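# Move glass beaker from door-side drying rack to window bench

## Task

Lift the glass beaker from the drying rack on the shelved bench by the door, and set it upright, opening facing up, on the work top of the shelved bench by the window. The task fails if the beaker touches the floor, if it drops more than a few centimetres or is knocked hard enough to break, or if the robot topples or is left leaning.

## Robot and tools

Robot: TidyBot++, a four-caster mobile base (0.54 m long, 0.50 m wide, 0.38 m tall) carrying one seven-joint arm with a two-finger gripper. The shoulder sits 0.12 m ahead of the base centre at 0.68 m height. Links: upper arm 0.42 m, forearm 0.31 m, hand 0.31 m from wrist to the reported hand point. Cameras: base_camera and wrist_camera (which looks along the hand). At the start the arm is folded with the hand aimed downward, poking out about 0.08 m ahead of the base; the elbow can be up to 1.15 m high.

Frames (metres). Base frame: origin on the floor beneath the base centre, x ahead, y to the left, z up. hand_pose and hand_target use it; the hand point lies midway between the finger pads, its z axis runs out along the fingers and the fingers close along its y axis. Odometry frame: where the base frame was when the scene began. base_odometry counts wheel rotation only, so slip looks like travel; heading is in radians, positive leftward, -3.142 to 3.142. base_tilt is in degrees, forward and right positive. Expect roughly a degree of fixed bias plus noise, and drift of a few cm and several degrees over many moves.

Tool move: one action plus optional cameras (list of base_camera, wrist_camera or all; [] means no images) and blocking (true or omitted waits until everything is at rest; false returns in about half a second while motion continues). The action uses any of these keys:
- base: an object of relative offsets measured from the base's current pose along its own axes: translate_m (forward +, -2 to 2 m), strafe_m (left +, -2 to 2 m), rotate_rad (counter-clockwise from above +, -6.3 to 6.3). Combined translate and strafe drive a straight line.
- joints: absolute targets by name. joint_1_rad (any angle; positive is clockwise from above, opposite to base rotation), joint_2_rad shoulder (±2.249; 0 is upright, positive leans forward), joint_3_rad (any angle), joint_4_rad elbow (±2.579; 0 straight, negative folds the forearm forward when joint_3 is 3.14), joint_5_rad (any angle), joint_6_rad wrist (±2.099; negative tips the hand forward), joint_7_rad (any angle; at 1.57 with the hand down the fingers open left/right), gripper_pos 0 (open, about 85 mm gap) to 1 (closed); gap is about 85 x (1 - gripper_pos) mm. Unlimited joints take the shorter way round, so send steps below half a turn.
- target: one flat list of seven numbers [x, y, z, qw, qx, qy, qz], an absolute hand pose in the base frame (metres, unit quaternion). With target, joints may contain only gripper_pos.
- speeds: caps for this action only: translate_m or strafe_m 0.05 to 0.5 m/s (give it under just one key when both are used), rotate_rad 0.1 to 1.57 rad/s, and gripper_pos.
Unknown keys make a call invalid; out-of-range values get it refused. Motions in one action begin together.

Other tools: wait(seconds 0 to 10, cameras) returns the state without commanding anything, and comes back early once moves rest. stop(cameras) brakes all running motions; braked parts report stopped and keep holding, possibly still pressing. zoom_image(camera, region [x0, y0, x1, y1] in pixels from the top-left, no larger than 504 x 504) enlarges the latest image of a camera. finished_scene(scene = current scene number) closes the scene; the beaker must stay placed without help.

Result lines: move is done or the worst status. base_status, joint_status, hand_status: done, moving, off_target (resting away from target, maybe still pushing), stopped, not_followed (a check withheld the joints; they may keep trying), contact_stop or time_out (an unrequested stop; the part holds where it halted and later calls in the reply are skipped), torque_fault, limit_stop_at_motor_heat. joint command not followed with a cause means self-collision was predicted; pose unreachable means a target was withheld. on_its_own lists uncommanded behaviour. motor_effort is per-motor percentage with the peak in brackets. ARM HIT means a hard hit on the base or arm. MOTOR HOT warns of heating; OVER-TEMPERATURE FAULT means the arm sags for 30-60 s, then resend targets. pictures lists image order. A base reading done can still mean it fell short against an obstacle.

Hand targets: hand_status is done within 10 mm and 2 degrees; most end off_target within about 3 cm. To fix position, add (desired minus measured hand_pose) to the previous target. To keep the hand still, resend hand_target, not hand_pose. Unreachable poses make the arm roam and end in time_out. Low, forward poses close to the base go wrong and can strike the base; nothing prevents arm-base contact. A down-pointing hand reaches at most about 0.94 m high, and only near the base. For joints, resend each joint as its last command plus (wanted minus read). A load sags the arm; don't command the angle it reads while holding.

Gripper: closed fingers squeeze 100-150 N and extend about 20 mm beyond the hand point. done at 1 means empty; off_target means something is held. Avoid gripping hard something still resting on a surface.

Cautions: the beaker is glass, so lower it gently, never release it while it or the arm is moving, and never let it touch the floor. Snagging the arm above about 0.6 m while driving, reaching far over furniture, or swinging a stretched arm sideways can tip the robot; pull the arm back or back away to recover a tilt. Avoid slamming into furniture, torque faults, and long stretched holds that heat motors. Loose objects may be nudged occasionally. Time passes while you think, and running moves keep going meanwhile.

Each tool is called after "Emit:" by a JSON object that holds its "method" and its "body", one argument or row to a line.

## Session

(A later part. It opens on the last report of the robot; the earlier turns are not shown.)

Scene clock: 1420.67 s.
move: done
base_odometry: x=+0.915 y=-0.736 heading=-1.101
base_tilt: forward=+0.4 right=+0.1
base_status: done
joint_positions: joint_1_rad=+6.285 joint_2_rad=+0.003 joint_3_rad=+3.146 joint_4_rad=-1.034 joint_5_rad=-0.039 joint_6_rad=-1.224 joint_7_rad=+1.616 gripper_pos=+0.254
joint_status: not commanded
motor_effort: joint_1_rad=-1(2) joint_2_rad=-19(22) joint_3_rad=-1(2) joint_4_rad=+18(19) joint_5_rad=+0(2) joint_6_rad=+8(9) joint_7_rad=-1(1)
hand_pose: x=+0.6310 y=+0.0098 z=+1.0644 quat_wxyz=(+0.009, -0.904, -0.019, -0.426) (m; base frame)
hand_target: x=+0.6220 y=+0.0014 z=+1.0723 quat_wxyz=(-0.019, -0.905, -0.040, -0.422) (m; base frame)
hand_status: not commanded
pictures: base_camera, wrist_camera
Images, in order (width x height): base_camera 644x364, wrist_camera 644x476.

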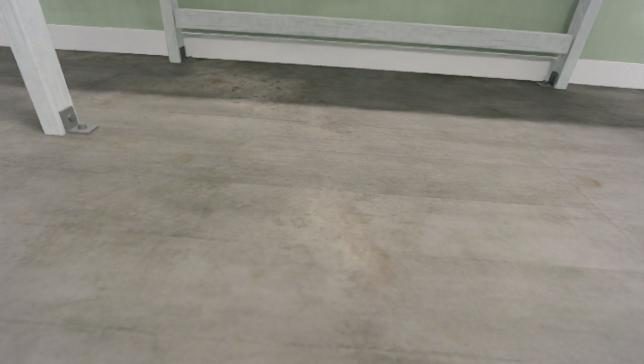

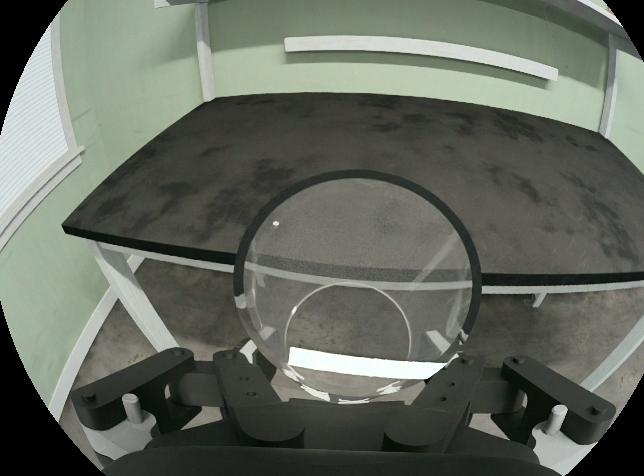

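Emit:
{"method": "move", "body": {
  "base": {"translate_m": 0.12, "rotate_rad": -0.059},
  "speeds": {"translate_m": 0.2},
  "joints": {"joint_1_rad": 0.05, "joint_7_rad": 1.61},
  "cameras": ["base_camera", "wrist_camera"]
}}

Scene clock: 1518.73 s.
move: done
base_odometry: x=+0.970 y=-0.843 heading=-1.161
base_tilt: forward=+0.4 right=+0.2
base_status: done
joint_positions: joint_1_rad=+6.334 joint_2_rad=+0.006 joint_3_rad=+3.148 joint_4_rad=-1.033 joint_5_rad=-0.039 joint_6_rad=-1.225 joint_7_rad=+1.615 gripper_pos=+0.254
joint_status: all done
motor_effort: joint_1_rad=+0(4) joint_2_rad=-19(23) joint_3_rad=-1(3) joint_4_rad=+18(18) joint_5_rad=+0(2) joint_6_rad=+8(9) joint_7_rad=-1(1)
hand_pose: x=+0.6315 y=-0.0164 z=+1.0633 quat_wxyz=(-0.002, -0.905, +0.004, -0.425) (m; base frame)
hand_target: x=+0.6214 y=-0.0238 z=+1.0723 quat_wxyz=(-0.019, -0.906, +0.005, -0.422) (m; base frame)
hand_status: not commanded
pictures: base_camera, wrist_camera
Images, in order (width x height): base_camera 644x364, wrist_camera 644x476.

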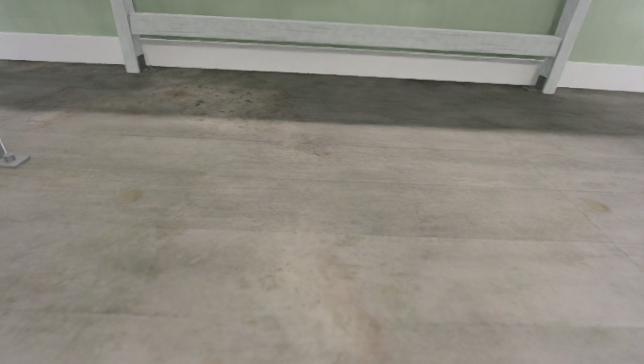

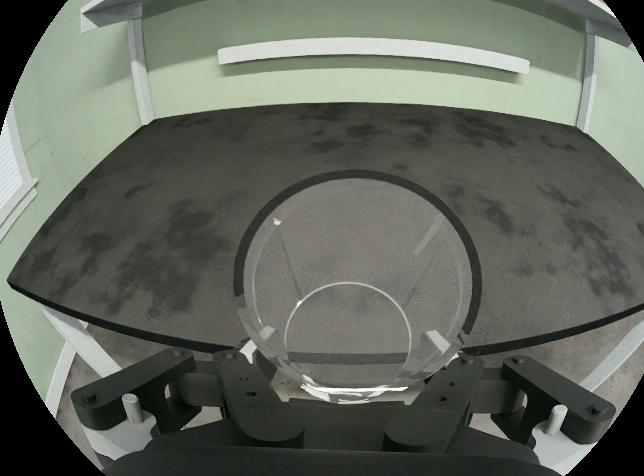

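Emit:
{"method": "move", "body": {
  "cameras": ["all"]
}}

Scene clock: 1535.93 s.
base_odometry: x=+0.970 y=-0.843 heading=-1.161
base_tilt: forward=+0.4 right=+0.1
base_status: done
joint_positions: joint_1_rad=+6.334 joint_2_rad=+0.006 joint_3_rad=+3.148 joint_4_rad=-1.033 joint_5_rad=-0.039 joint_6_rad=-1.225 joint_7_rad=+1.615 gripper_pos=+0.254
joint_status: all done
motor_effort: joint_1_rad=-1(4) joint_2_rad=-19(23) joint_3_rad=-1(3) joint_4_rad=+18(18) joint_5_rad=+0(2) joint_6_rad=+8(9) joint_7_rad=-1(1)
hand_pose: x=+0.6315 y=-0.0164 z=+1.0633 quat_wxyz=(-0.002, -0.905, +0.004, -0.425) (m; base frame)
hand_target: x=+0.6214 y=-0.0238 z=+1.0723 quat_wxyz=(-0.019, -0.906, +0.005, -0.422) (m; base frame)
hand_status: not commanded
pictures: base_camera, wrist_camera
Images, in order (width x height): base_camera 644x364, wrist_camera 644x476.

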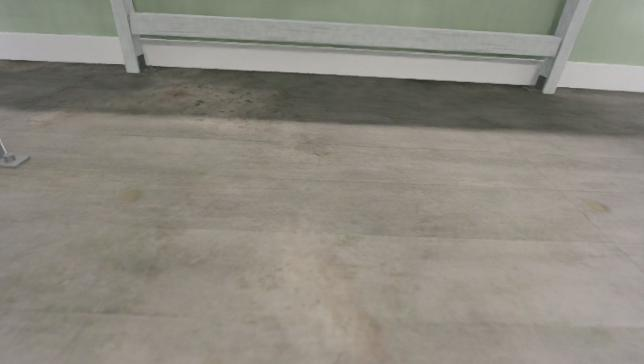

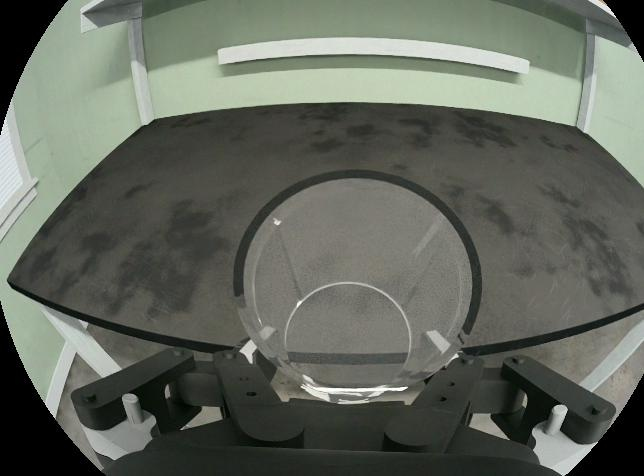

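Emit:
{"method": "zoom_image", "body": {
  "camera": "wrist_camera",
  "region": [0, 240, 250, 400]
}}

Emit:
{"method": "zoom_image", "body": {
  "camera": "wrist_camera",
  "region": [400, 240, 644, 400]
}}

Emit:
{"method": "zoom_image", "body": {
  "camera": "wrist_camera",
  "region": [130, 80, 644, 240]
}}

Scaled by 2.016.

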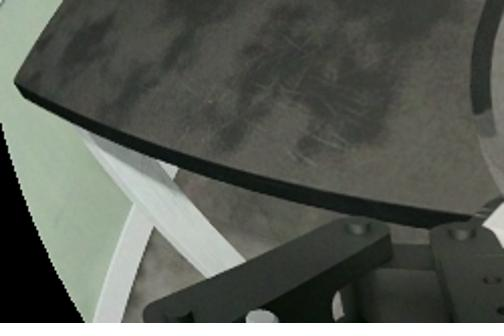

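Scaled by 2.066.

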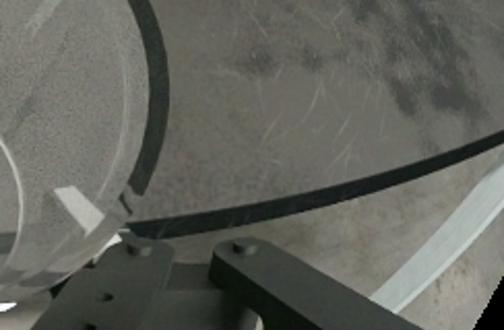

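Region (130, 80, 644, 240) is 514x160 pixels. A region can be at most 504 by 504 pixels.

Emit:
{"method": "move", "body": {
  "base": {"translate_m": 0.09},
  "speeds": {"translate_m": 0.15},
  "cameras": ["all"]
}}

Scene clock: 1624.97 s.
move: done
base_odometry: x=+1.006 y=-0.926 heading=-1.160
base_tilt: forward=+0.4 right=+0.1
base_status: done
joint_positions: joint_1_rad=+6.334 joint_2_rad=+0.009 joint_3_rad=+3.148 joint_4_rad=-1.033 joint_5_rad=-0.039 joint_6_rad=-1.226 joint_7_rad=+1.615 gripper_pos=+0.254
joint_status: not commanded
motor_effort: joint_1_rad=+1(2) joint_2_rad=-19(22) joint_3_rad=-1(2) joint_4_rad=+18(19) joint_5_rad=-1(2) joint_6_rad=+9(9) joint_7_rad=-1(2)
hand_pose: x=+0.6325 y=-0.0165 z=+1.0618 quat_wxyz=(-0.002, -0.906, +0.004, -0.424) (m; base frame)
hand_target: x=+0.6214 y=-0.0238 z=+1.0723 quat_wxyz=(-0.019, -0.906, +0.005, -0.422) (m; base frame)
hand_status: not commanded
pictures: base_camera, wrist_camera
Images, in order (width x height): base_camera 644x364, wrist_camera 644x476.

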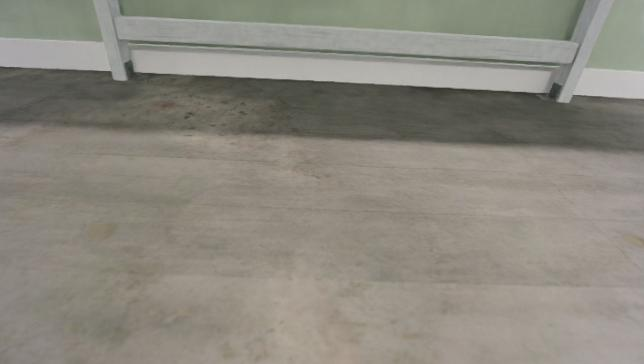

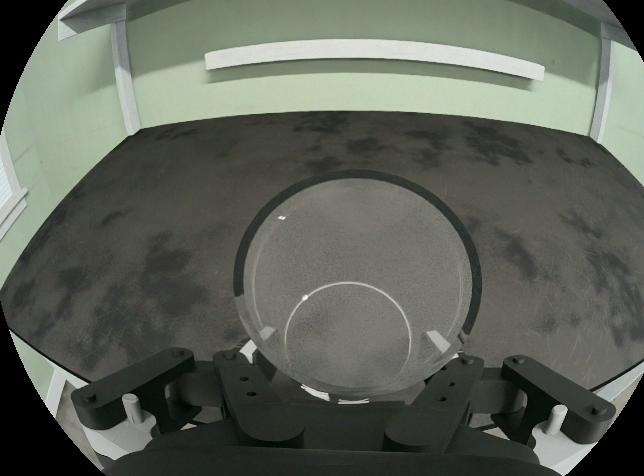

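Emit:
{"method": "zoom_image", "body": {
  "camera": "wrist_camera",
  "region": [0, 280, 130, 420]
}}

Emit:
{"method": "zoom_image", "body": {
  "camera": "wrist_camera",
  "region": [500, 320, 644, 440]
}}

Scaled by 3.600.

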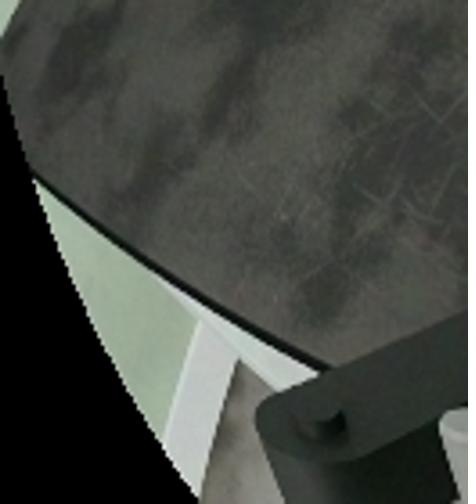

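Scaled by 3.500.

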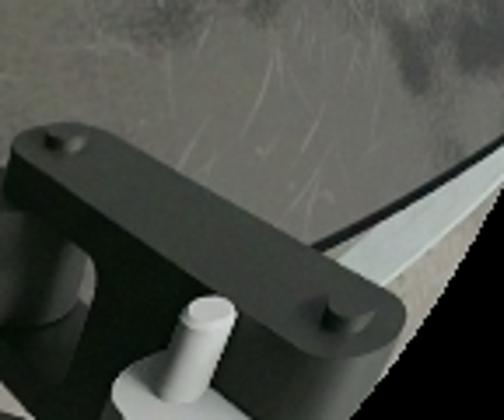

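Emit:
{"method": "move", "body": {
  "joints": {"joint_2_rad": 0.15, "joint_4_rad": -0.90, "joint_6_rad": -1.32},
  "cameras": ["wrist_camera"]
}}

Scene clock: 1646.00 s.
move: done
base_odometry: x=+1.006 y=-0.926 heading=-1.160
base_tilt: forward=+0.4 right=+0.1
base_status: not commanded
joint_positions: joint_1_rad=+6.334 joint_2_rad=+0.148 joint_3_rad=+3.148 joint_4_rad=-0.935 joint_5_rad=-0.039 joint_6_rad=-1.272 joint_7_rad=+1.615 gripper_pos=+0.254
joint_status: all done
motor_effort: joint_1_rad=+0(1) joint_2_rad=-23(27) joint_3_rad=-1(1) joint_4_rad=+18(20) joint_5_rad=-1(2) joint_6_rad=+8(9) joint_7_rad=-1(1)
hand_pose: x=+0.6791 y=-0.0186 z=+1.0256 quat_wxyz=(+0.000, -0.923, +0.004, -0.384) (m; base frame)
hand_target: x=+0.6710 y=-0.0263 z=+1.0311 quat_wxyz=(-0.017, -0.926, +0.005, -0.376) (m; base frame)
hand_status: not commanded
pictures: wrist_camera
Images, in order (width x height): wrist_camera 644x476.

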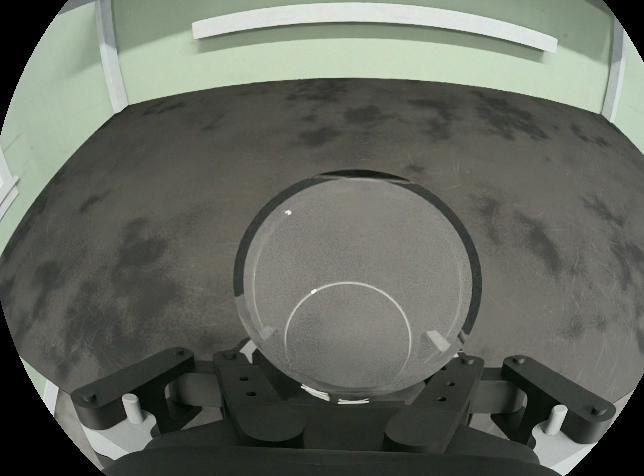

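Emit:
{"method": "move", "body": {
  "joints": {"joint_2_rad": 0.18, "joint_4_rad": -1.02, "joint_6_rad": -1.14},
  "cameras": ["wrist_camera"]
}}

Scene clock: 1662.67 s.
move: done
base_odometry: x=+1.006 y=-0.926 heading=-1.160
base_tilt: forward=+0.4 right=+0.1
base_status: not commanded
joint_positions: joint_1_rad=+6.334 joint_2_rad=+0.169 joint_3_rad=+3.148 joint_4_rad=-0.988 joint_5_rad=-0.039 joint_6_rad=-1.179 joint_7_rad=+1.615 gripper_pos=+0.254
joint_status: all done
motor_effort: joint_1_rad=-1(1) joint_2_rad=-25(26) joint_3_rad=-1(2) joint_4_rad=+18(19) joint_5_rad=-1(1) joint_6_rad=+8(9) joint_7_rad=-1(1)
hand_pose: x=+0.7017 y=-0.0203 z=+1.0075 quat_wxyz=(-0.001, -0.920, +0.005, -0.392) (m; base frame)
hand_target: x=+0.7103 y=-0.0282 z=+0.9931 quat_wxyz=(-0.017, -0.921, +0.005, -0.390) (m; base frame)
hand_status: not commanded
pictures: wrist_camera
Images, in order (width x height): wrist_camera 644x476.

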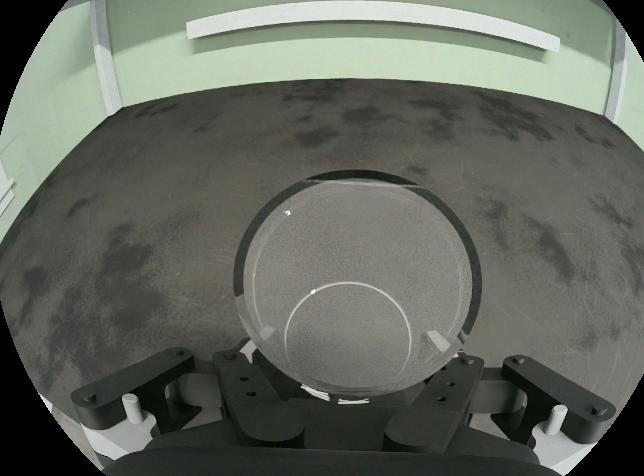

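Emit:
{"method": "move", "body": {
  "joints": {"joint_2_rad": 0.195, "joint_4_rad": -1.10, "joint_6_rad": -1.12},
  "cameras": ["wrist_camera"]
}}

Scene clock: 1669.33 s.
move: done
base_odometry: x=+1.006 y=-0.926 heading=-1.160
base_tilt: forward=+0.4 right=+0.1
base_status: not commanded
joint_positions: joint_1_rad=+6.334 joint_2_rad=+0.186 joint_3_rad=+3.148 joint_4_rad=-1.067 joint_5_rad=-0.039 joint_6_rad=-1.163 joint_7_rad=+1.615 gripper_pos=+0.254
joint_status: all done
motor_effort: joint_1_rad=-1(1) joint_2_rad=-26(27) joint_3_rad=-1(1) joint_4_rad=+19(20) joint_5_rad=-1(2) joint_6_rad=+8(9) joint_7_rad=+0(1)
hand_pose: x=+0.7016 y=-0.0204 z=+0.9610 quat_wxyz=(+0.001, -0.935, +0.007, -0.355) (m; base frame)
hand_target: x=+0.7092 y=-0.0282 z=+0.9475 quat_wxyz=(-0.016, -0.935, +0.005, -0.355) (m; base frame)
hand_status: not commanded
pictures: wrist_camera
Images, in order (width x height): wrist_camera 644x476.

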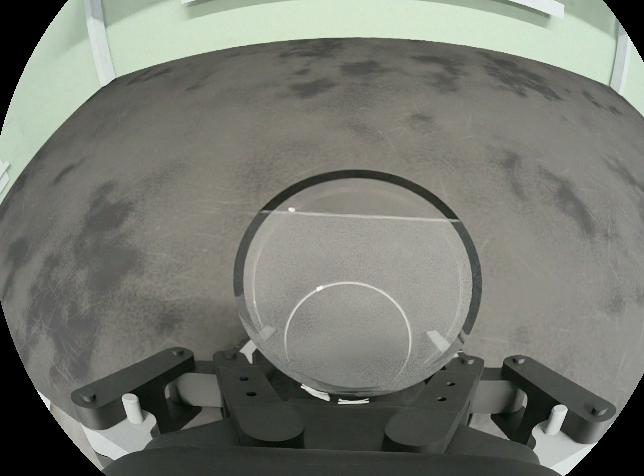

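Emit:
{"method": "move", "body": {
  "joints": {"joint_4_rad": -1.12, "joint_6_rad": -1.10},
  "cameras": ["wrist_camera"]
}}

Emit:
{"method": "zoom_image", "body": {
  "camera": "wrist_camera",
  "region": [210, 150, 510, 420]
}}

Scene clock: 1674.57 s.
move: done
base_odometry: x=+1.006 y=-0.926 heading=-1.160
base_tilt: forward=+0.4 right=+0.1
base_status: not commanded
joint_positions: joint_1_rad=+6.334 joint_2_rad=+0.186 joint_3_rad=+3.148 joint_4_rad=-1.086 joint_5_rad=-0.039 joint_6_rad=-1.141 joint_7_rad=+1.615 gripper_pos=+0.254
joint_status: all done
motor_effort: joint_1_rad=+0(1) joint_2_rad=-26(27) joint_3_rad=-2(2) joint_4_rad=+18(19) joint_5_rad=-1(1) joint_6_rad=+8(8) joint_7_rad=-1(1)
hand_pose: x=+0.7043 y=-0.0206 z=+0.9557 quat_wxyz=(+0.001, -0.934, +0.007, -0.357) (m; base frame)
hand_target: x=+0.7108 y=-0.0283 z=+0.9415 quat_wxyz=(-0.016, -0.935, +0.005, -0.355) (m; base frame)
hand_status: not commanded
pictures: wrist_camera
Images, in order (width x height): wrist_camera 644x476.

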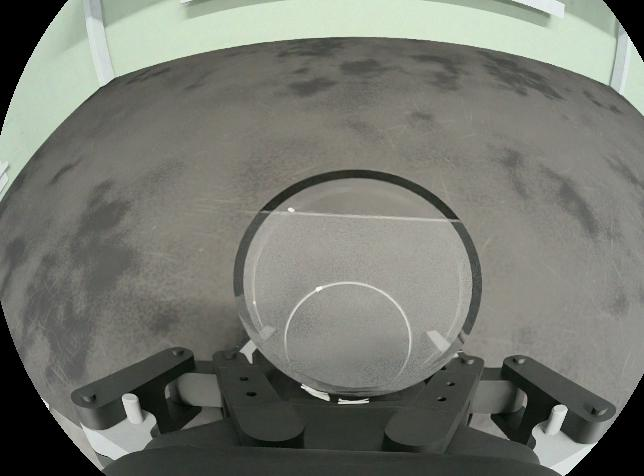

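Scaled by 1.680.

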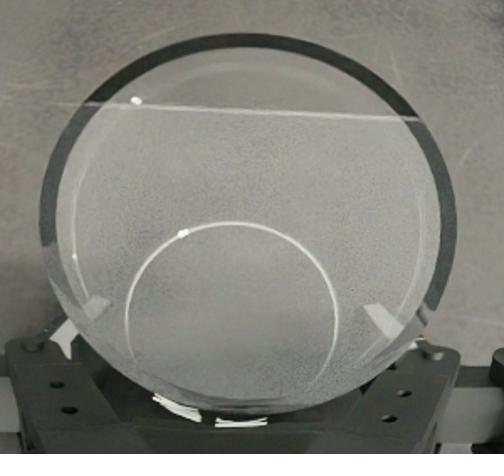

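Emit:
{"method": "move", "body": {
  "joints": {"joint_4_rad": -1.135, "joint_6_rad": -1.085},
  "cameras": []
}}

Emit:
{"method": "move", "body": {
  "joints": {"joint_4_rad": -1.145, "joint_6_rad": -1.075},
  "cameras": ["wrist_camera"]
}}

Scene clock: 1678.53 s.
move: done
base_odometry: x=+1.006 y=-0.926 heading=-1.160
base_tilt: forward=+0.4 right=+0.2
base_status: not commanded
joint_positions: joint_1_rad=+6.334 joint_2_rad=+0.186 joint_3_rad=+3.148 joint_4_rad=-1.100 joint_5_rad=-0.039 joint_6_rad=-1.126 joint_7_rad=+1.615 gripper_pos=+0.254
joint_status: all done
motor_effort: joint_1_rad=+0(2) joint_2_rad=-26(27) joint_3_rad=-1(1) joint_4_rad=+19(19) joint_5_rad=+0(1) joint_6_rad=+8(8) joint_7_rad=-1(2)
hand_pose: x=+0.7059 y=-0.0208 z=+0.9516 quat_wxyz=(+0.001, -0.934, +0.007, -0.357) (m; base frame)
hand_target: x=+0.7120 y=-0.0283 z=+0.9369 quat_wxyz=(-0.016, -0.935, +0.005, -0.355) (m; base frame)
hand_status: not commanded
pictures: none
No camera images: "cameras" was empty.

Scene clock: 1679.07 s.
move: done
base_odometry: x=+1.006 y=-0.926 heading=-1.160
base_tilt: forward=+0.4 right=+0.1
base_status: not commanded
joint_positions: joint_1_rad=+6.334 joint_2_rad=+0.186 joint_3_rad=+3.148 joint_4_rad=-1.107 joint_5_rad=-0.039 joint_6_rad=-1.114 joint_7_rad=+1.615 gripper_pos=+0.254
joint_status: all done
motor_effort: joint_1_rad=+0(1) joint_2_rad=-25(26) joint_3_rad=-1(2) joint_4_rad=+18(19) joint_5_rad=+1(1) joint_6_rad=+7(8) joint_7_rad=-1(2)
hand_pose: x=+0.7076 y=-0.0210 z=+0.9504 quat_wxyz=(+0.001, -0.933, +0.008, -0.359) (m; base frame)
hand_target: x=+0.7127 y=-0.0283 z=+0.9338 quat_wxyz=(-0.016, -0.935, +0.005, -0.355) (m; base frame)
hand_status: not commanded
pictures: wrist_camera
Images, in order (width x height): wrist_camera 644x476.

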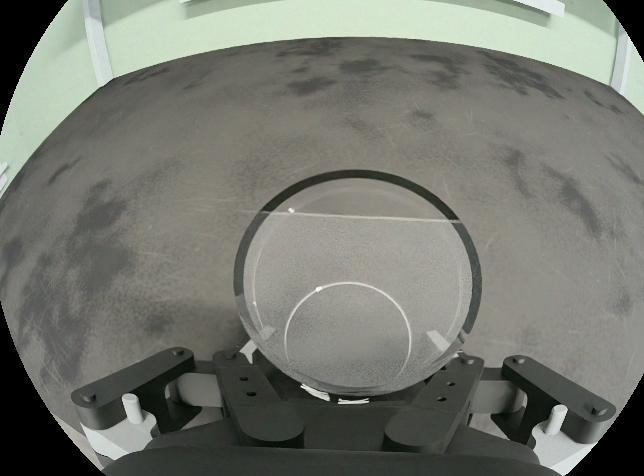

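Emit:
{"method": "move", "body": {
  "joints": {"joint_4_rad": -1.16, "joint_6_rad": -1.06},
  "cameras": ["wrist_camera"]
}}

Scene clock: 1681.87 s.
move: done
base_odometry: x=+1.006 y=-0.926 heading=-1.160
base_tilt: forward=+0.4 right=+0.1
base_status: not commanded
joint_positions: joint_1_rad=+6.334 joint_2_rad=+0.187 joint_3_rad=+3.148 joint_4_rad=-1.115 joint_5_rad=-0.039 joint_6_rad=-1.094 joint_7_rad=+1.615 gripper_pos=+0.254
joint_status: all done
motor_effort: joint_1_rad=-1(1) joint_2_rad=-24(26) joint_3_rad=-1(1) joint_4_rad=+18(19) joint_5_rad=-1(1) joint_6_rad=+6(8) joint_7_rad=-1(1)
hand_pose: x=+0.7110 y=-0.0213 z=+0.9502 quat_wxyz=(+0.001, -0.931, +0.008, -0.365) (m; base frame)
hand_target: x=+0.7137 y=-0.0284 z=+0.9292 quat_wxyz=(-0.016, -0.935, +0.005, -0.355) (m; base frame)
hand_status: not commanded
pictures: wrist_camera
Images, in order (width x height): wrist_camera 644x476.

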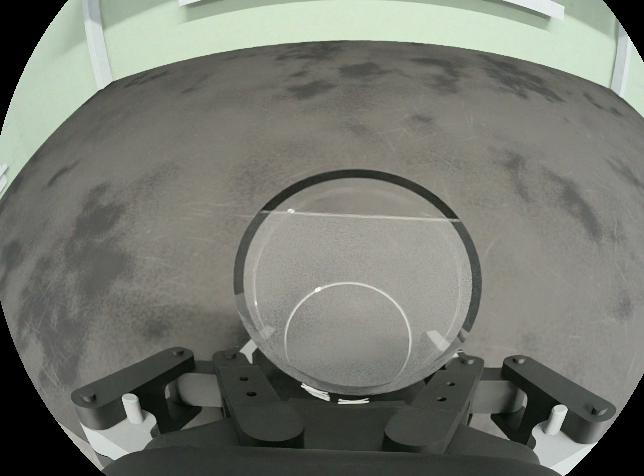

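Emit:
{"method": "move", "body": {
  "joints": {"joint_4_rad": -1.14, "joint_6_rad": -1.08},
  "cameras": []
}}

Emit:
{"method": "move", "body": {
  "joints": {"gripper_pos": 0.22},
  "cameras": ["wrist_camera"]
}}

Scene clock: 1690.23 s.
move: done
base_odometry: x=+1.006 y=-0.926 heading=-1.160
base_tilt: forward=+0.4 right=+0.2
base_status: not commanded
joint_positions: joint_1_rad=+6.334 joint_2_rad=+0.187 joint_3_rad=+3.148 joint_4_rad=-1.116 joint_5_rad=-0.039 joint_6_rad=-1.094 joint_7_rad=+1.615 gripper_pos=+0.254
joint_status: all done
motor_effort: joint_1_rad=+0(1) joint_2_rad=-24(24) joint_3_rad=-1(2) joint_4_rad=+17(18) joint_5_rad=-1(2) joint_6_rad=+6(7) joint_7_rad=-1(1)
hand_pose: x=+0.7110 y=-0.0213 z=+0.9502 quat_wxyz=(+0.001, -0.931, +0.008, -0.365) (m; base frame)
hand_target: x=+0.7123 y=-0.0283 z=+0.9354 quat_wxyz=(-0.016, -0.935, +0.005, -0.355) (m; base frame)
hand_status: not commanded
pictures: none
No camera images: "cameras" was empty.

Scene clock: 1690.77 s.
move: done
base_odometry: x=+1.006 y=-0.926 heading=-1.160
base_tilt: forward=+0.4 right=+0.1
base_status: not commanded
joint_positions: joint_1_rad=+6.334 joint_2_rad=+0.187 joint_3_rad=+3.148 joint_4_rad=-1.116 joint_5_rad=-0.039 joint_6_rad=-1.094 joint_7_rad=+1.615 gripper_pos=+0.219
joint_status: all done
motor_effort: joint_1_rad=-1(2) joint_2_rad=-26(27) joint_3_rad=-1(2) joint_4_rad=+19(19) joint_5_rad=-1(1) joint_6_rad=+8(8) joint_7_rad=-1(1)
hand_pose: x=+0.7111 y=-0.0213 z=+0.9501 quat_wxyz=(+0.001, -0.931, +0.008, -0.365) (m; base frame)
hand_target: x=+0.7123 y=-0.0283 z=+0.9354 quat_wxyz=(-0.016, -0.935, +0.005, -0.355) (m; base frame)
hand_status: not commanded
pictures: wrist_camera
Images, in order (width x height): wrist_camera 644x476.

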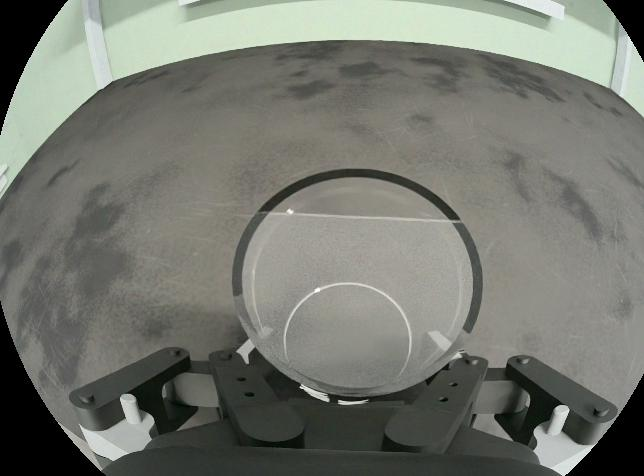

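Emit:
{"method": "move", "body": {
  "joints": {"gripper_pos": 0.0},
  "cameras": ["wrist_camera"]
}}

Emit:
{"method": "zoom_image", "body": {
  "camera": "wrist_camera",
  "region": [170, 150, 530, 450]
}}

Scene clock: 1693.53 s.
move: done
base_odometry: x=+1.006 y=-0.926 heading=-1.160
base_tilt: forward=+0.4 right=+0.1
base_status: not commanded
joint_positions: joint_1_rad=+6.334 joint_2_rad=+0.187 joint_3_rad=+3.148 joint_4_rad=-1.116 joint_5_rad=-0.039 joint_6_rad=-1.094 joint_7_rad=+1.615 gripper_pos=+0.000
joint_status: all done
motor_effort: joint_1_rad=+0(1) joint_2_rad=-25(26) joint_3_rad=-1(2) joint_4_rad=+18(19) joint_5_rad=+0(2) joint_6_rad=+7(7) joint_7_rad=+0(1)
hand_pose: x=+0.7111 y=-0.0213 z=+0.9501 quat_wxyz=(+0.001, -0.931, +0.008, -0.365) (m; base frame)
hand_target: x=+0.7123 y=-0.0283 z=+0.9354 quat_wxyz=(-0.016, -0.935, +0.005, -0.355) (m; base frame)
hand_status: not commanded
pictures: wrist_camera
Images, in order (width x height): wrist_camera 644x476.

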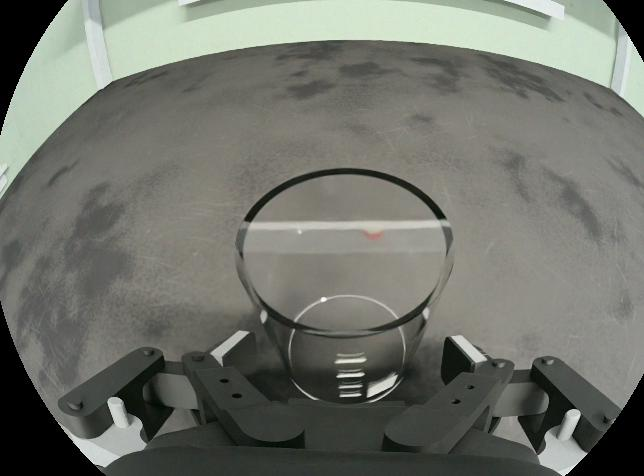

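Scaled by 1.400.

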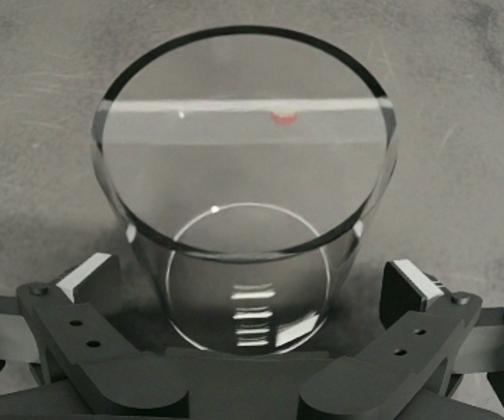

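Emit:
{"method": "move", "body": {
  "joints": {"joint_2_rad": 0.074, "joint_4_rad": -1.321, "joint_6_rad": -0.827},
  "cameras": ["wrist_camera"]
}}

Scene clock: 1818.33 s.
move: done
base_odometry: x=+1.006 y=-0.926 heading=-1.160
base_tilt: forward=+0.4 right=+0.1
base_status: not commanded
joint_positions: joint_1_rad=+6.334 joint_2_rad=+0.120 joint_3_rad=+3.148 joint_4_rad=-1.279 joint_5_rad=-0.039 joint_6_rad=-0.869 joint_7_rad=+1.615 gripper_pos=+0.000
joint_status: all done
motor_effort: joint_1_rad=-1(1) joint_2_rad=-23(26) joint_3_rad=-1(2) joint_4_rad=+19(19) joint_5_rad=-1(2) joint_6_rad=+8(8) joint_7_rad=+0(2)
hand_pose: x=+0.7174 y=-0.0233 z=+0.9538 quat_wxyz=(-0.003, -0.906, +0.011, -0.424) (m; base frame)
hand_target: x=+0.7066 y=-0.0280 z=+0.9677 quat_wxyz=(-0.020, -0.896, +0.005, -0.443) (m; base frame)
hand_status: not commanded
pictures: wrist_camera
Images, in order (width x height): wrist_camera 644x476.

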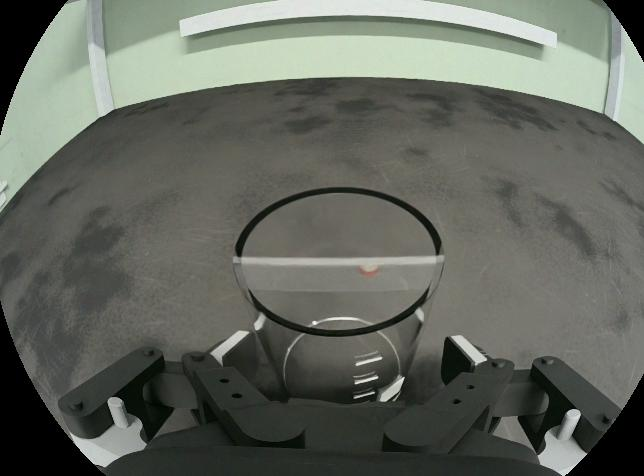

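Emit:
{"method": "move", "body": {
  "joints": {"joint_2_rad": 0.010, "joint_4_rad": -1.503, "joint_6_rad": -0.569},
  "cameras": ["wrist_camera"]
}}

Scene clock: 1829.37 s.
move: done
base_odometry: x=+1.006 y=-0.926 heading=-1.160
base_tilt: forward=+0.4 right=+0.1
base_status: not commanded
joint_positions: joint_1_rad=+6.334 joint_2_rad=+0.060 joint_3_rad=+3.148 joint_4_rad=-1.460 joint_5_rad=-0.039 joint_6_rad=-0.612 joint_7_rad=+1.615 gripper_pos=+0.000
joint_status: all done
motor_effort: joint_1_rad=+0(1) joint_2_rad=-22(24) joint_3_rad=-1(2) joint_4_rad=+20(20) joint_5_rad=+0(1) joint_6_rad=+8(9) joint_7_rad=-1(2)
hand_pose: x=+0.7213 y=-0.0260 z=+0.9527 quat_wxyz=(-0.007, -0.875, +0.014, -0.484) (m; base frame)
hand_target: x=+0.7079 y=-0.0281 z=+0.9684 quat_wxyz=(-0.023, -0.863, +0.005, -0.505) (m; base frame)
hand_status: not commanded
pictures: wrist_camera
Images, in order (width x height): wrist_camera 644x476.

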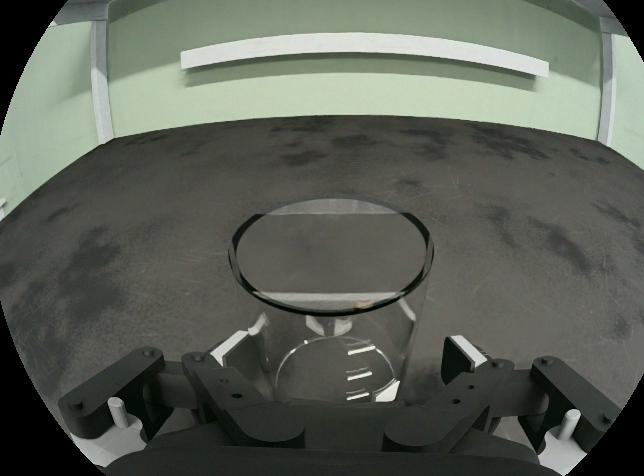

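Emit:
{"method": "move", "body": {
  "joints": {"joint_1_rad": 0.03},
  "cameras": ["wrist_camera"]
}}

Scene clock: 1841.37 s.
move: done
base_odometry: x=+1.006 y=-0.926 heading=-1.160
base_tilt: forward=+0.4 right=+0.1
base_status: not commanded
joint_positions: joint_1_rad=+6.321 joint_2_rad=+0.060 joint_3_rad=+3.148 joint_4_rad=-1.460 joint_5_rad=-0.039 joint_6_rad=-0.609 joint_7_rad=+1.615 gripper_pos=+0.000
joint_status: all done
motor_effort: joint_1_rad=+0(2) joint_2_rad=-22(22) joint_3_rad=-1(2) joint_4_rad=+19(19) joint_5_rad=-1(1) joint_6_rad=+9(9) joint_7_rad=-1(2)
hand_pose: x=+0.7220 y=-0.0183 z=+0.9535 quat_wxyz=(-0.004, -0.874, +0.009, -0.486) (m; base frame)
hand_target: x=+0.7083 y=-0.0163 z=+0.9684 quat_wxyz=(-0.017, -0.863, -0.004, -0.505) (m; base frame)
hand_status: not commanded
pictures: wrist_camera
Images, in order (width x height): wrist_camera 644x476.

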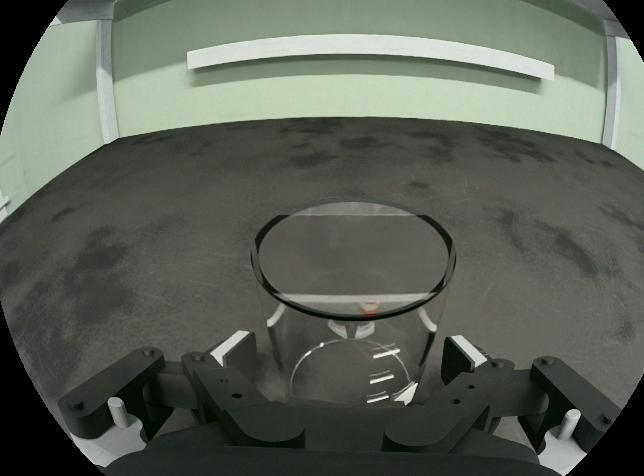

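Emit:
{"method": "move", "body": {
  "joints": {"joint_1_rad": 0.024, "joint_2_rad": -0.036, "joint_4_rad": -1.668, "joint_6_rad": -0.306},
  "cameras": ["wrist_camera"]
}}

Scene clock: 1847.53 s.
move: done
base_odometry: x=+1.006 y=-0.926 heading=-1.160
base_tilt: forward=+0.4 right=+0.1
base_status: not commanded
joint_positions: joint_1_rad=+6.321 joint_2_rad=+0.012 joint_3_rad=+3.148 joint_4_rad=-1.624 joint_5_rad=-0.039 joint_6_rad=-0.348 joint_7_rad=+1.615 gripper_pos=+0.000
joint_status: all done
motor_effort: joint_1_rad=-1(2) joint_2_rad=-21(23) joint_3_rad=-1(1) joint_4_rad=+20(20) joint_5_rad=-1(2) joint_6_rad=+9(9) joint_7_rad=-1(1)
hand_pose: x=+0.7225 y=-0.0212 z=+0.9572 quat_wxyz=(-0.009, -0.837, +0.012, -0.547) (m; base frame)
hand_target: x=+0.7080 y=-0.0128 z=+0.9713 quat_wxyz=(-0.018, -0.824, -0.006, -0.566) (m; base frame)
hand_status: not commanded
pictures: wrist_camera
Images, in order (width x height): wrist_camera 644x476.

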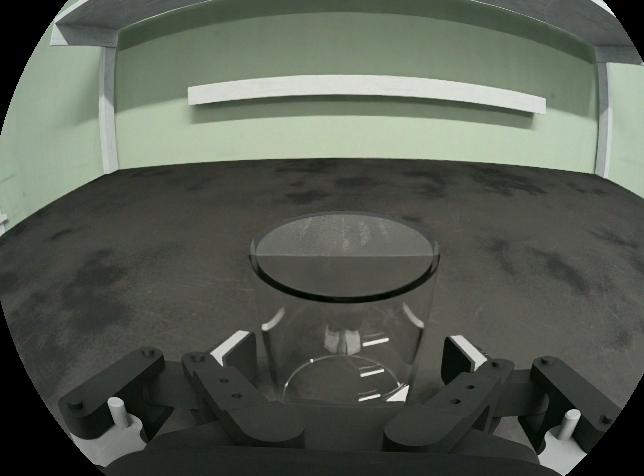

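Emit:
{"method": "move", "body": {
  "joints": {"joint_1_rad": 0.017, "joint_2_rad": -0.048, "joint_4_rad": -1.814, "joint_6_rad": -0.037},
  "cameras": ["wrist_camera"]
}}

Scene clock: 1856.37 s.
move: done
base_odometry: x=+1.006 y=-0.926 heading=-1.160
base_tilt: forward=+0.4 right=+0.1
base_status: not commanded
joint_positions: joint_1_rad=+6.314 joint_2_rad=-0.001 joint_3_rad=+3.148 joint_4_rad=-1.771 joint_5_rad=-0.039 joint_6_rad=-0.079 joint_7_rad=+1.615 gripper_pos=+0.000
joint_status: all done
motor_effort: joint_1_rad=-1(2) joint_2_rad=-20(22) joint_3_rad=-1(2) joint_4_rad=+19(20) joint_5_rad=+0(1) joint_6_rad=+9(10) joint_7_rad=-1(2)
hand_pose: x=+0.7256 y=-0.0206 z=+0.9549 quat_wxyz=(-0.012, -0.798, +0.012, -0.602) (m; base frame)
hand_target: x=+0.7101 y=-0.0087 z=+0.9695 quat_wxyz=(-0.017, -0.784, -0.009, -0.620) (m; base frame)
hand_status: not commanded
pictures: wrist_camera
Images, in order (width x height): wrist_camera 644x476.

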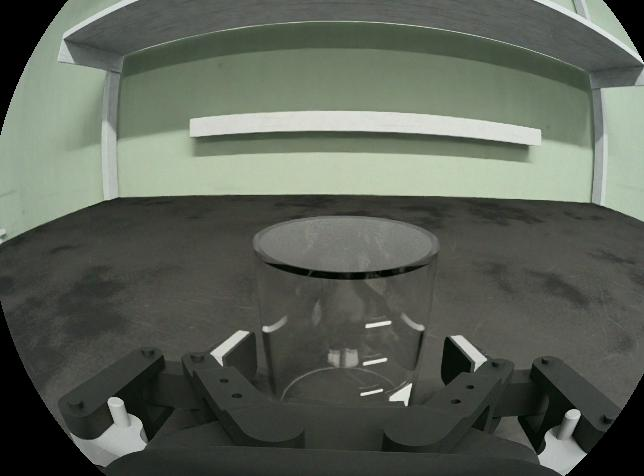

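Emit:
{"method": "move", "body": {
  "joints": {"joint_1_rad": 0.011, "joint_2_rad": 0.026, "joint_4_rad": -1.942, "joint_6_rad": 0.244},
  "cameras": ["wrist_camera"]
}}

Scene clock: 1867.17 s.
move: done
base_odometry: x=+1.006 y=-0.926 heading=-1.160
base_tilt: forward=+0.4 right=+0.1
base_status: not commanded
joint_positions: joint_1_rad=+6.309 joint_2_rad=+0.011 joint_3_rad=+3.148 joint_4_rad=-1.900 joint_5_rad=-0.039 joint_6_rad=+0.202 joint_7_rad=+1.615 gripper_pos=+0.000
joint_status: all done
motor_effort: joint_1_rad=-1(2) joint_2_rad=-20(21) joint_3_rad=+0(2) joint_4_rad=+19(20) joint_5_rad=-1(1) joint_6_rad=+9(11) joint_7_rad=+0(2)
hand_pose: x=+0.7281 y=-0.0205 z=+0.9545 quat_wxyz=(-0.015, -0.754, +0.012, -0.656) (m; base frame)
hand_target: x=+0.7275 y=-0.0053 z=+0.9333 quat_wxyz=(-0.016, -0.759, -0.011, -0.651) (m; base frame)
hand_status: not commanded
pictures: wrist_camera
Images, in order (width x height): wrist_camera 644x476.

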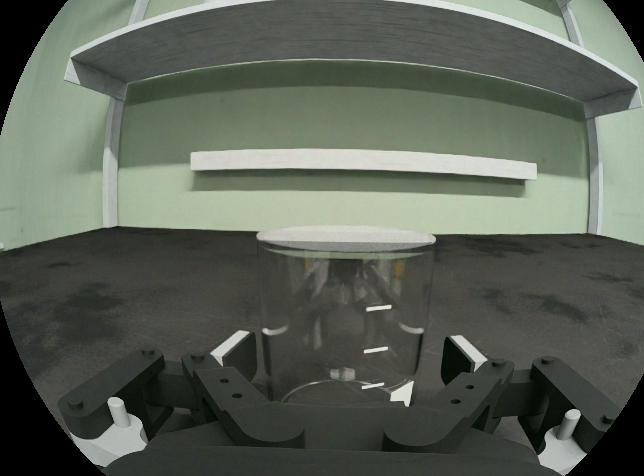

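Emit:
{"method": "move", "body": {
  "joints": {"joint_1_rad": 0.005, "joint_2_rad": 0.068, "joint_4_rad": -2.047, "joint_6_rad": 0.534},
  "cameras": ["wrist_camera"]
}}

Emit:
{"method": "zoom_image", "body": {
  "camera": "wrist_camera",
  "region": [170, 190, 530, 450]
}}

Scene clock: 1872.13 s.
move: done
base_odometry: x=+1.006 y=-0.926 heading=-1.160
base_tilt: forward=+0.4 right=+0.1
base_status: not commanded
joint_positions: joint_1_rad=+6.302 joint_2_rad=+0.048 joint_3_rad=+3.148 joint_4_rad=-2.006 joint_5_rad=-0.039 joint_6_rad=+0.492 joint_7_rad=+1.615 gripper_pos=+0.000
joint_status: all done
motor_effort: joint_1_rad=-1(2) joint_2_rad=-21(22) joint_3_rad=-1(2) joint_4_rad=+18(20) joint_5_rad=+0(1) joint_6_rad=+10(10) joint_7_rad=-1(1)
hand_pose: x=+0.7285 y=-0.0200 z=+0.9590 quat_wxyz=(-0.019, -0.704, +0.012, -0.710) (m; base frame)
hand_target: x=+0.7278 y=-0.0017 z=+0.9357 quat_wxyz=(-0.016, -0.711, -0.012, -0.703) (m; base frame)
hand_status: not commanded
pictures: wrist_camera
Images, in order (width x height): wrist_camera 644x476.

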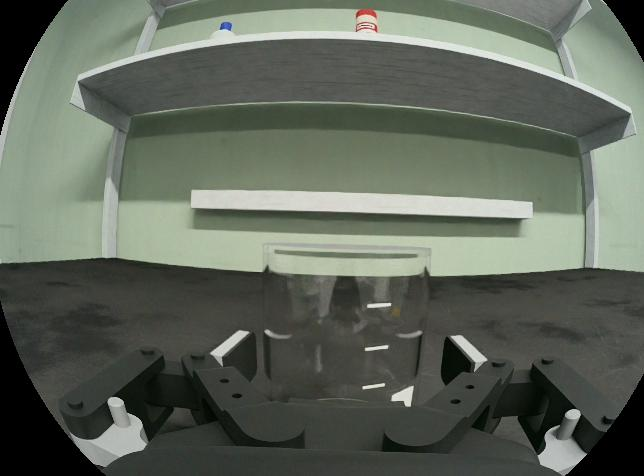

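Scaled by 1.400.

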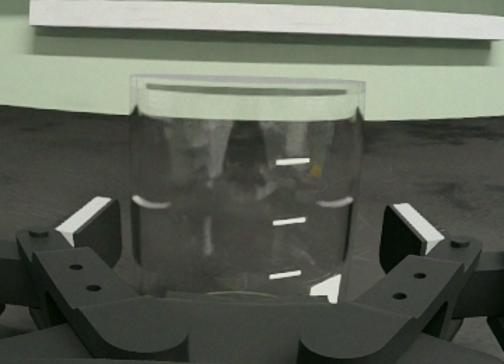

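Emit:
{"method": "move", "body": {
  "joints": {"gripper_pos": 0.3},
  "cameras": ["wrist_camera"]
}}

Emit:
{"method": "zoom_image", "body": {
  "camera": "wrist_camera",
  "region": [170, 190, 530, 450]
}}

Scene clock: 1881.40 s.
move: off_target
base_odometry: x=+1.006 y=-0.926 heading=-1.160
base_tilt: forward=+0.4 right=+0.1
base_status: not commanded
joint_positions: joint_1_rad=+6.302 joint_2_rad=+0.048 joint_3_rad=+3.148 joint_4_rad=-2.006 joint_5_rad=-0.039 joint_6_rad=+0.494 joint_7_rad=+1.615 gripper_pos=+0.238
joint_status: gripper_pos off_target (ended at +0.238, target +0.300)
motor_effort: joint_1_rad=-1(1) joint_2_rad=-21(21) joint_3_rad=-1(2) joint_4_rad=+18(19) joint_5_rad=+0(1) joint_6_rad=+10(10) joint_7_rad=-1(1)
hand_pose: x=+0.7285 y=-0.0198 z=+0.9595 quat_wxyz=(-0.019, -0.703, +0.012, -0.711) (m; base frame)
hand_target: x=+0.7278 y=-0.0017 z=+0.9357 quat_wxyz=(-0.016, -0.711, -0.012, -0.703) (m; base frame)
hand_status: not commanded
pictures: wrist_camera
Images, in order (width x height): wrist_camera 644x476.

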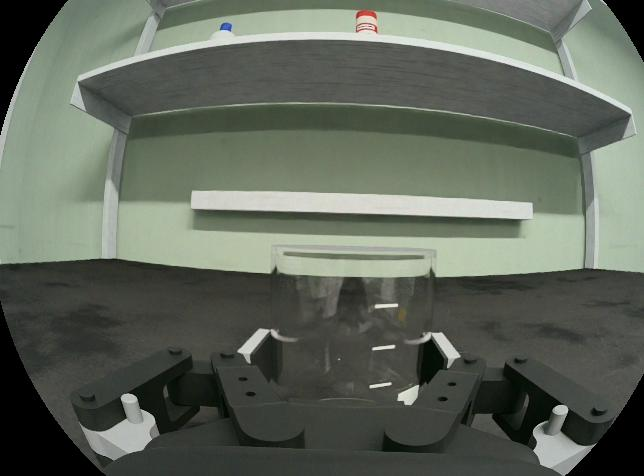

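Scaled by 1.400.

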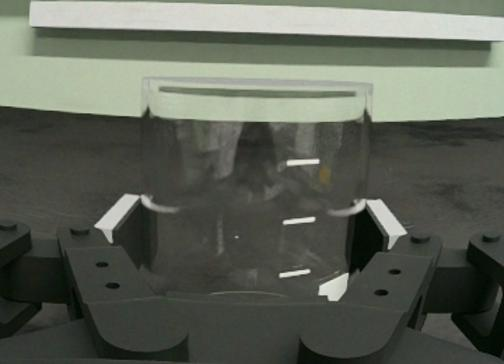

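Emit:
{"method": "move", "body": {
  "joints": {"joint_2_rad": -0.06, "joint_4_rad": -1.921},
  "cameras": ["wrist_camera"]
}}

Scene clock: 1912.50 s.
move: done
base_odometry: x=+1.006 y=-0.926 heading=-1.160
base_tilt: forward=+0.4 right=+0.2
base_status: not commanded
joint_positions: joint_1_rad=+6.302 joint_2_rad=-0.023 joint_3_rad=+3.148 joint_4_rad=-1.948 joint_5_rad=-0.039 joint_6_rad=+0.500 joint_7_rad=+1.615 gripper_pos=+0.238
joint_status: all done
motor_effort: joint_1_rad=+0(2) joint_2_rad=-21(25) joint_3_rad=-1(1) joint_4_rad=+20(21) joint_5_rad=+0(1) joint_6_rad=+10(12) joint_7_rad=-1(2)
hand_pose: x=+0.7119 y=-0.0196 z=+1.0385 quat_wxyz=(-0.019, -0.654, +0.012, -0.756) (m; base frame)
hand_target: x=+0.6971 y=-0.0015 z=+1.0870 quat_wxyz=(-0.017, -0.616, -0.011, -0.788) (m; base frame)
hand_status: not commanded
pictures: wrist_camera
Images, in order (width x height): wrist_camera 644x476.

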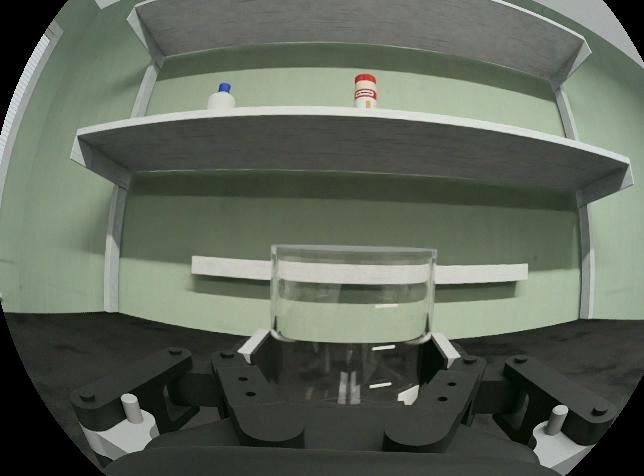

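Emit:
{"method": "move", "body": {
  "joints": {"joint_7_rad": -1.54, "gripper_pos": 0.32},
  "cameras": ["wrist_camera"]
}}

Emit:
{"method": "zoom_image", "body": {
  "camera": "wrist_camera",
  "region": [170, 190, 530, 450]
}}

Scene clock: 1920.53 s.
move: off_target
base_odometry: x=+1.006 y=-0.926 heading=-1.160
base_tilt: forward=+0.4 right=+0.2
base_status: not commanded
joint_positions: joint_1_rad=+6.302 joint_2_rad=-0.023 joint_3_rad=+3.148 joint_4_rad=-1.948 joint_5_rad=-0.039 joint_6_rad=+0.500 joint_7_rad=+4.693 gripper_pos=+0.238
joint_status: gripper_pos off_target (ended at +0.238, target +0.320); the others done
motor_effort: joint_1_rad=-1(1) joint_2_rad=-20(20) joint_3_rad=-1(2) joint_4_rad=+20(20) joint_5_rad=-1(1) joint_6_rad=+10(11) joint_7_rad=-1(2)
hand_pose: x=+0.7119 y=-0.0196 z=+1.0385 quat_wxyz=(-0.757, -0.033, -0.653, -0.005) (m; base frame)
hand_target: x=+0.6971 y=-0.0015 z=+1.0870 quat_wxyz=(-0.788, +0.008, -0.616, +0.014) (m; base frame)
hand_status: not commanded
pictures: wrist_camera
Images, in order (width x height): wrist_camera 644x476.

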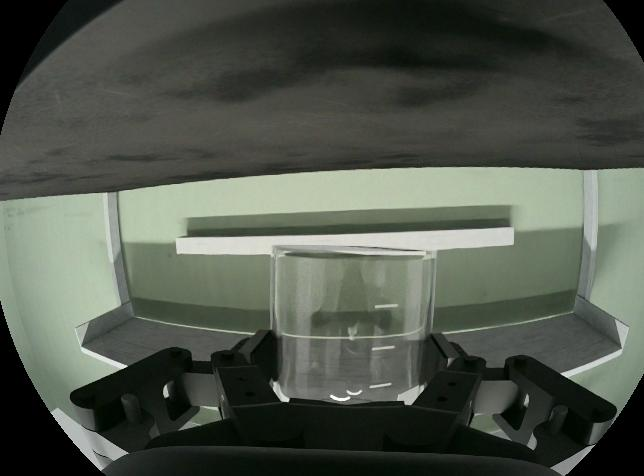

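Scaled by 1.400.

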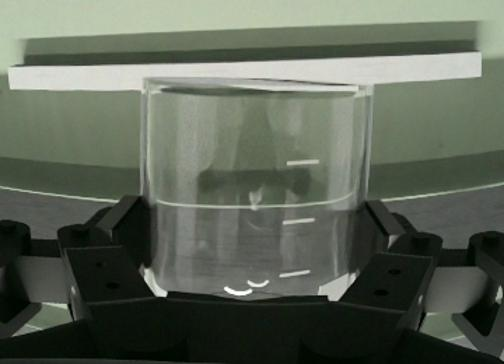

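Emit:
{"method": "move", "body": {
  "joints": {"joint_4_rad": -2.09},
  "cameras": ["wrist_camera"]
}}

Scene clock: 1930.80 s.
move: done
base_odometry: x=+1.006 y=-0.926 heading=-1.160
base_tilt: forward=+0.4 right=+0.2
base_status: not commanded
joint_positions: joint_1_rad=+6.302 joint_2_rad=-0.023 joint_3_rad=+3.148 joint_4_rad=-2.060 joint_5_rad=-0.039 joint_6_rad=+0.500 joint_7_rad=+4.693 gripper_pos=+0.238
joint_status: all done
motor_effort: joint_1_rad=+0(1) joint_2_rad=-19(20) joint_3_rad=-1(2) joint_4_rad=+19(21) joint_5_rad=+0(1) joint_6_rad=+10(12) joint_7_rad=+0(2)
hand_pose: x=+0.7009 y=-0.0193 z=+0.9713 quat_wxyz=(-0.719, -0.034, -0.694, -0.004) (m; base frame)
hand_target: x=+0.6860 y=-0.0015 z=+0.9857 quat_wxyz=(-0.733, +0.009, -0.680, +0.013) (m; base frame)
hand_status: not commanded
pictures: wrist_camera
Images, in order (width x height): wrist_camera 644x476.

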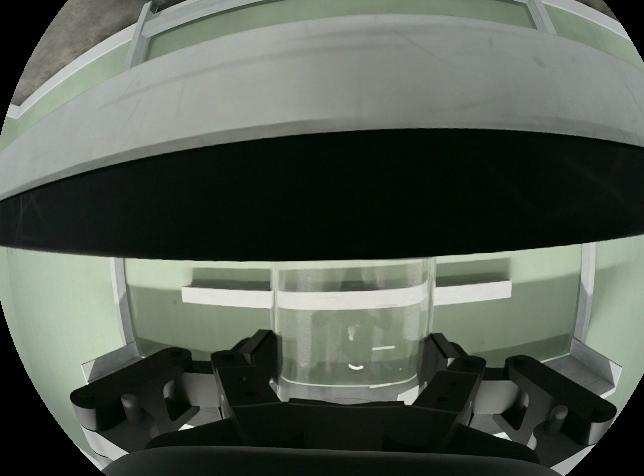

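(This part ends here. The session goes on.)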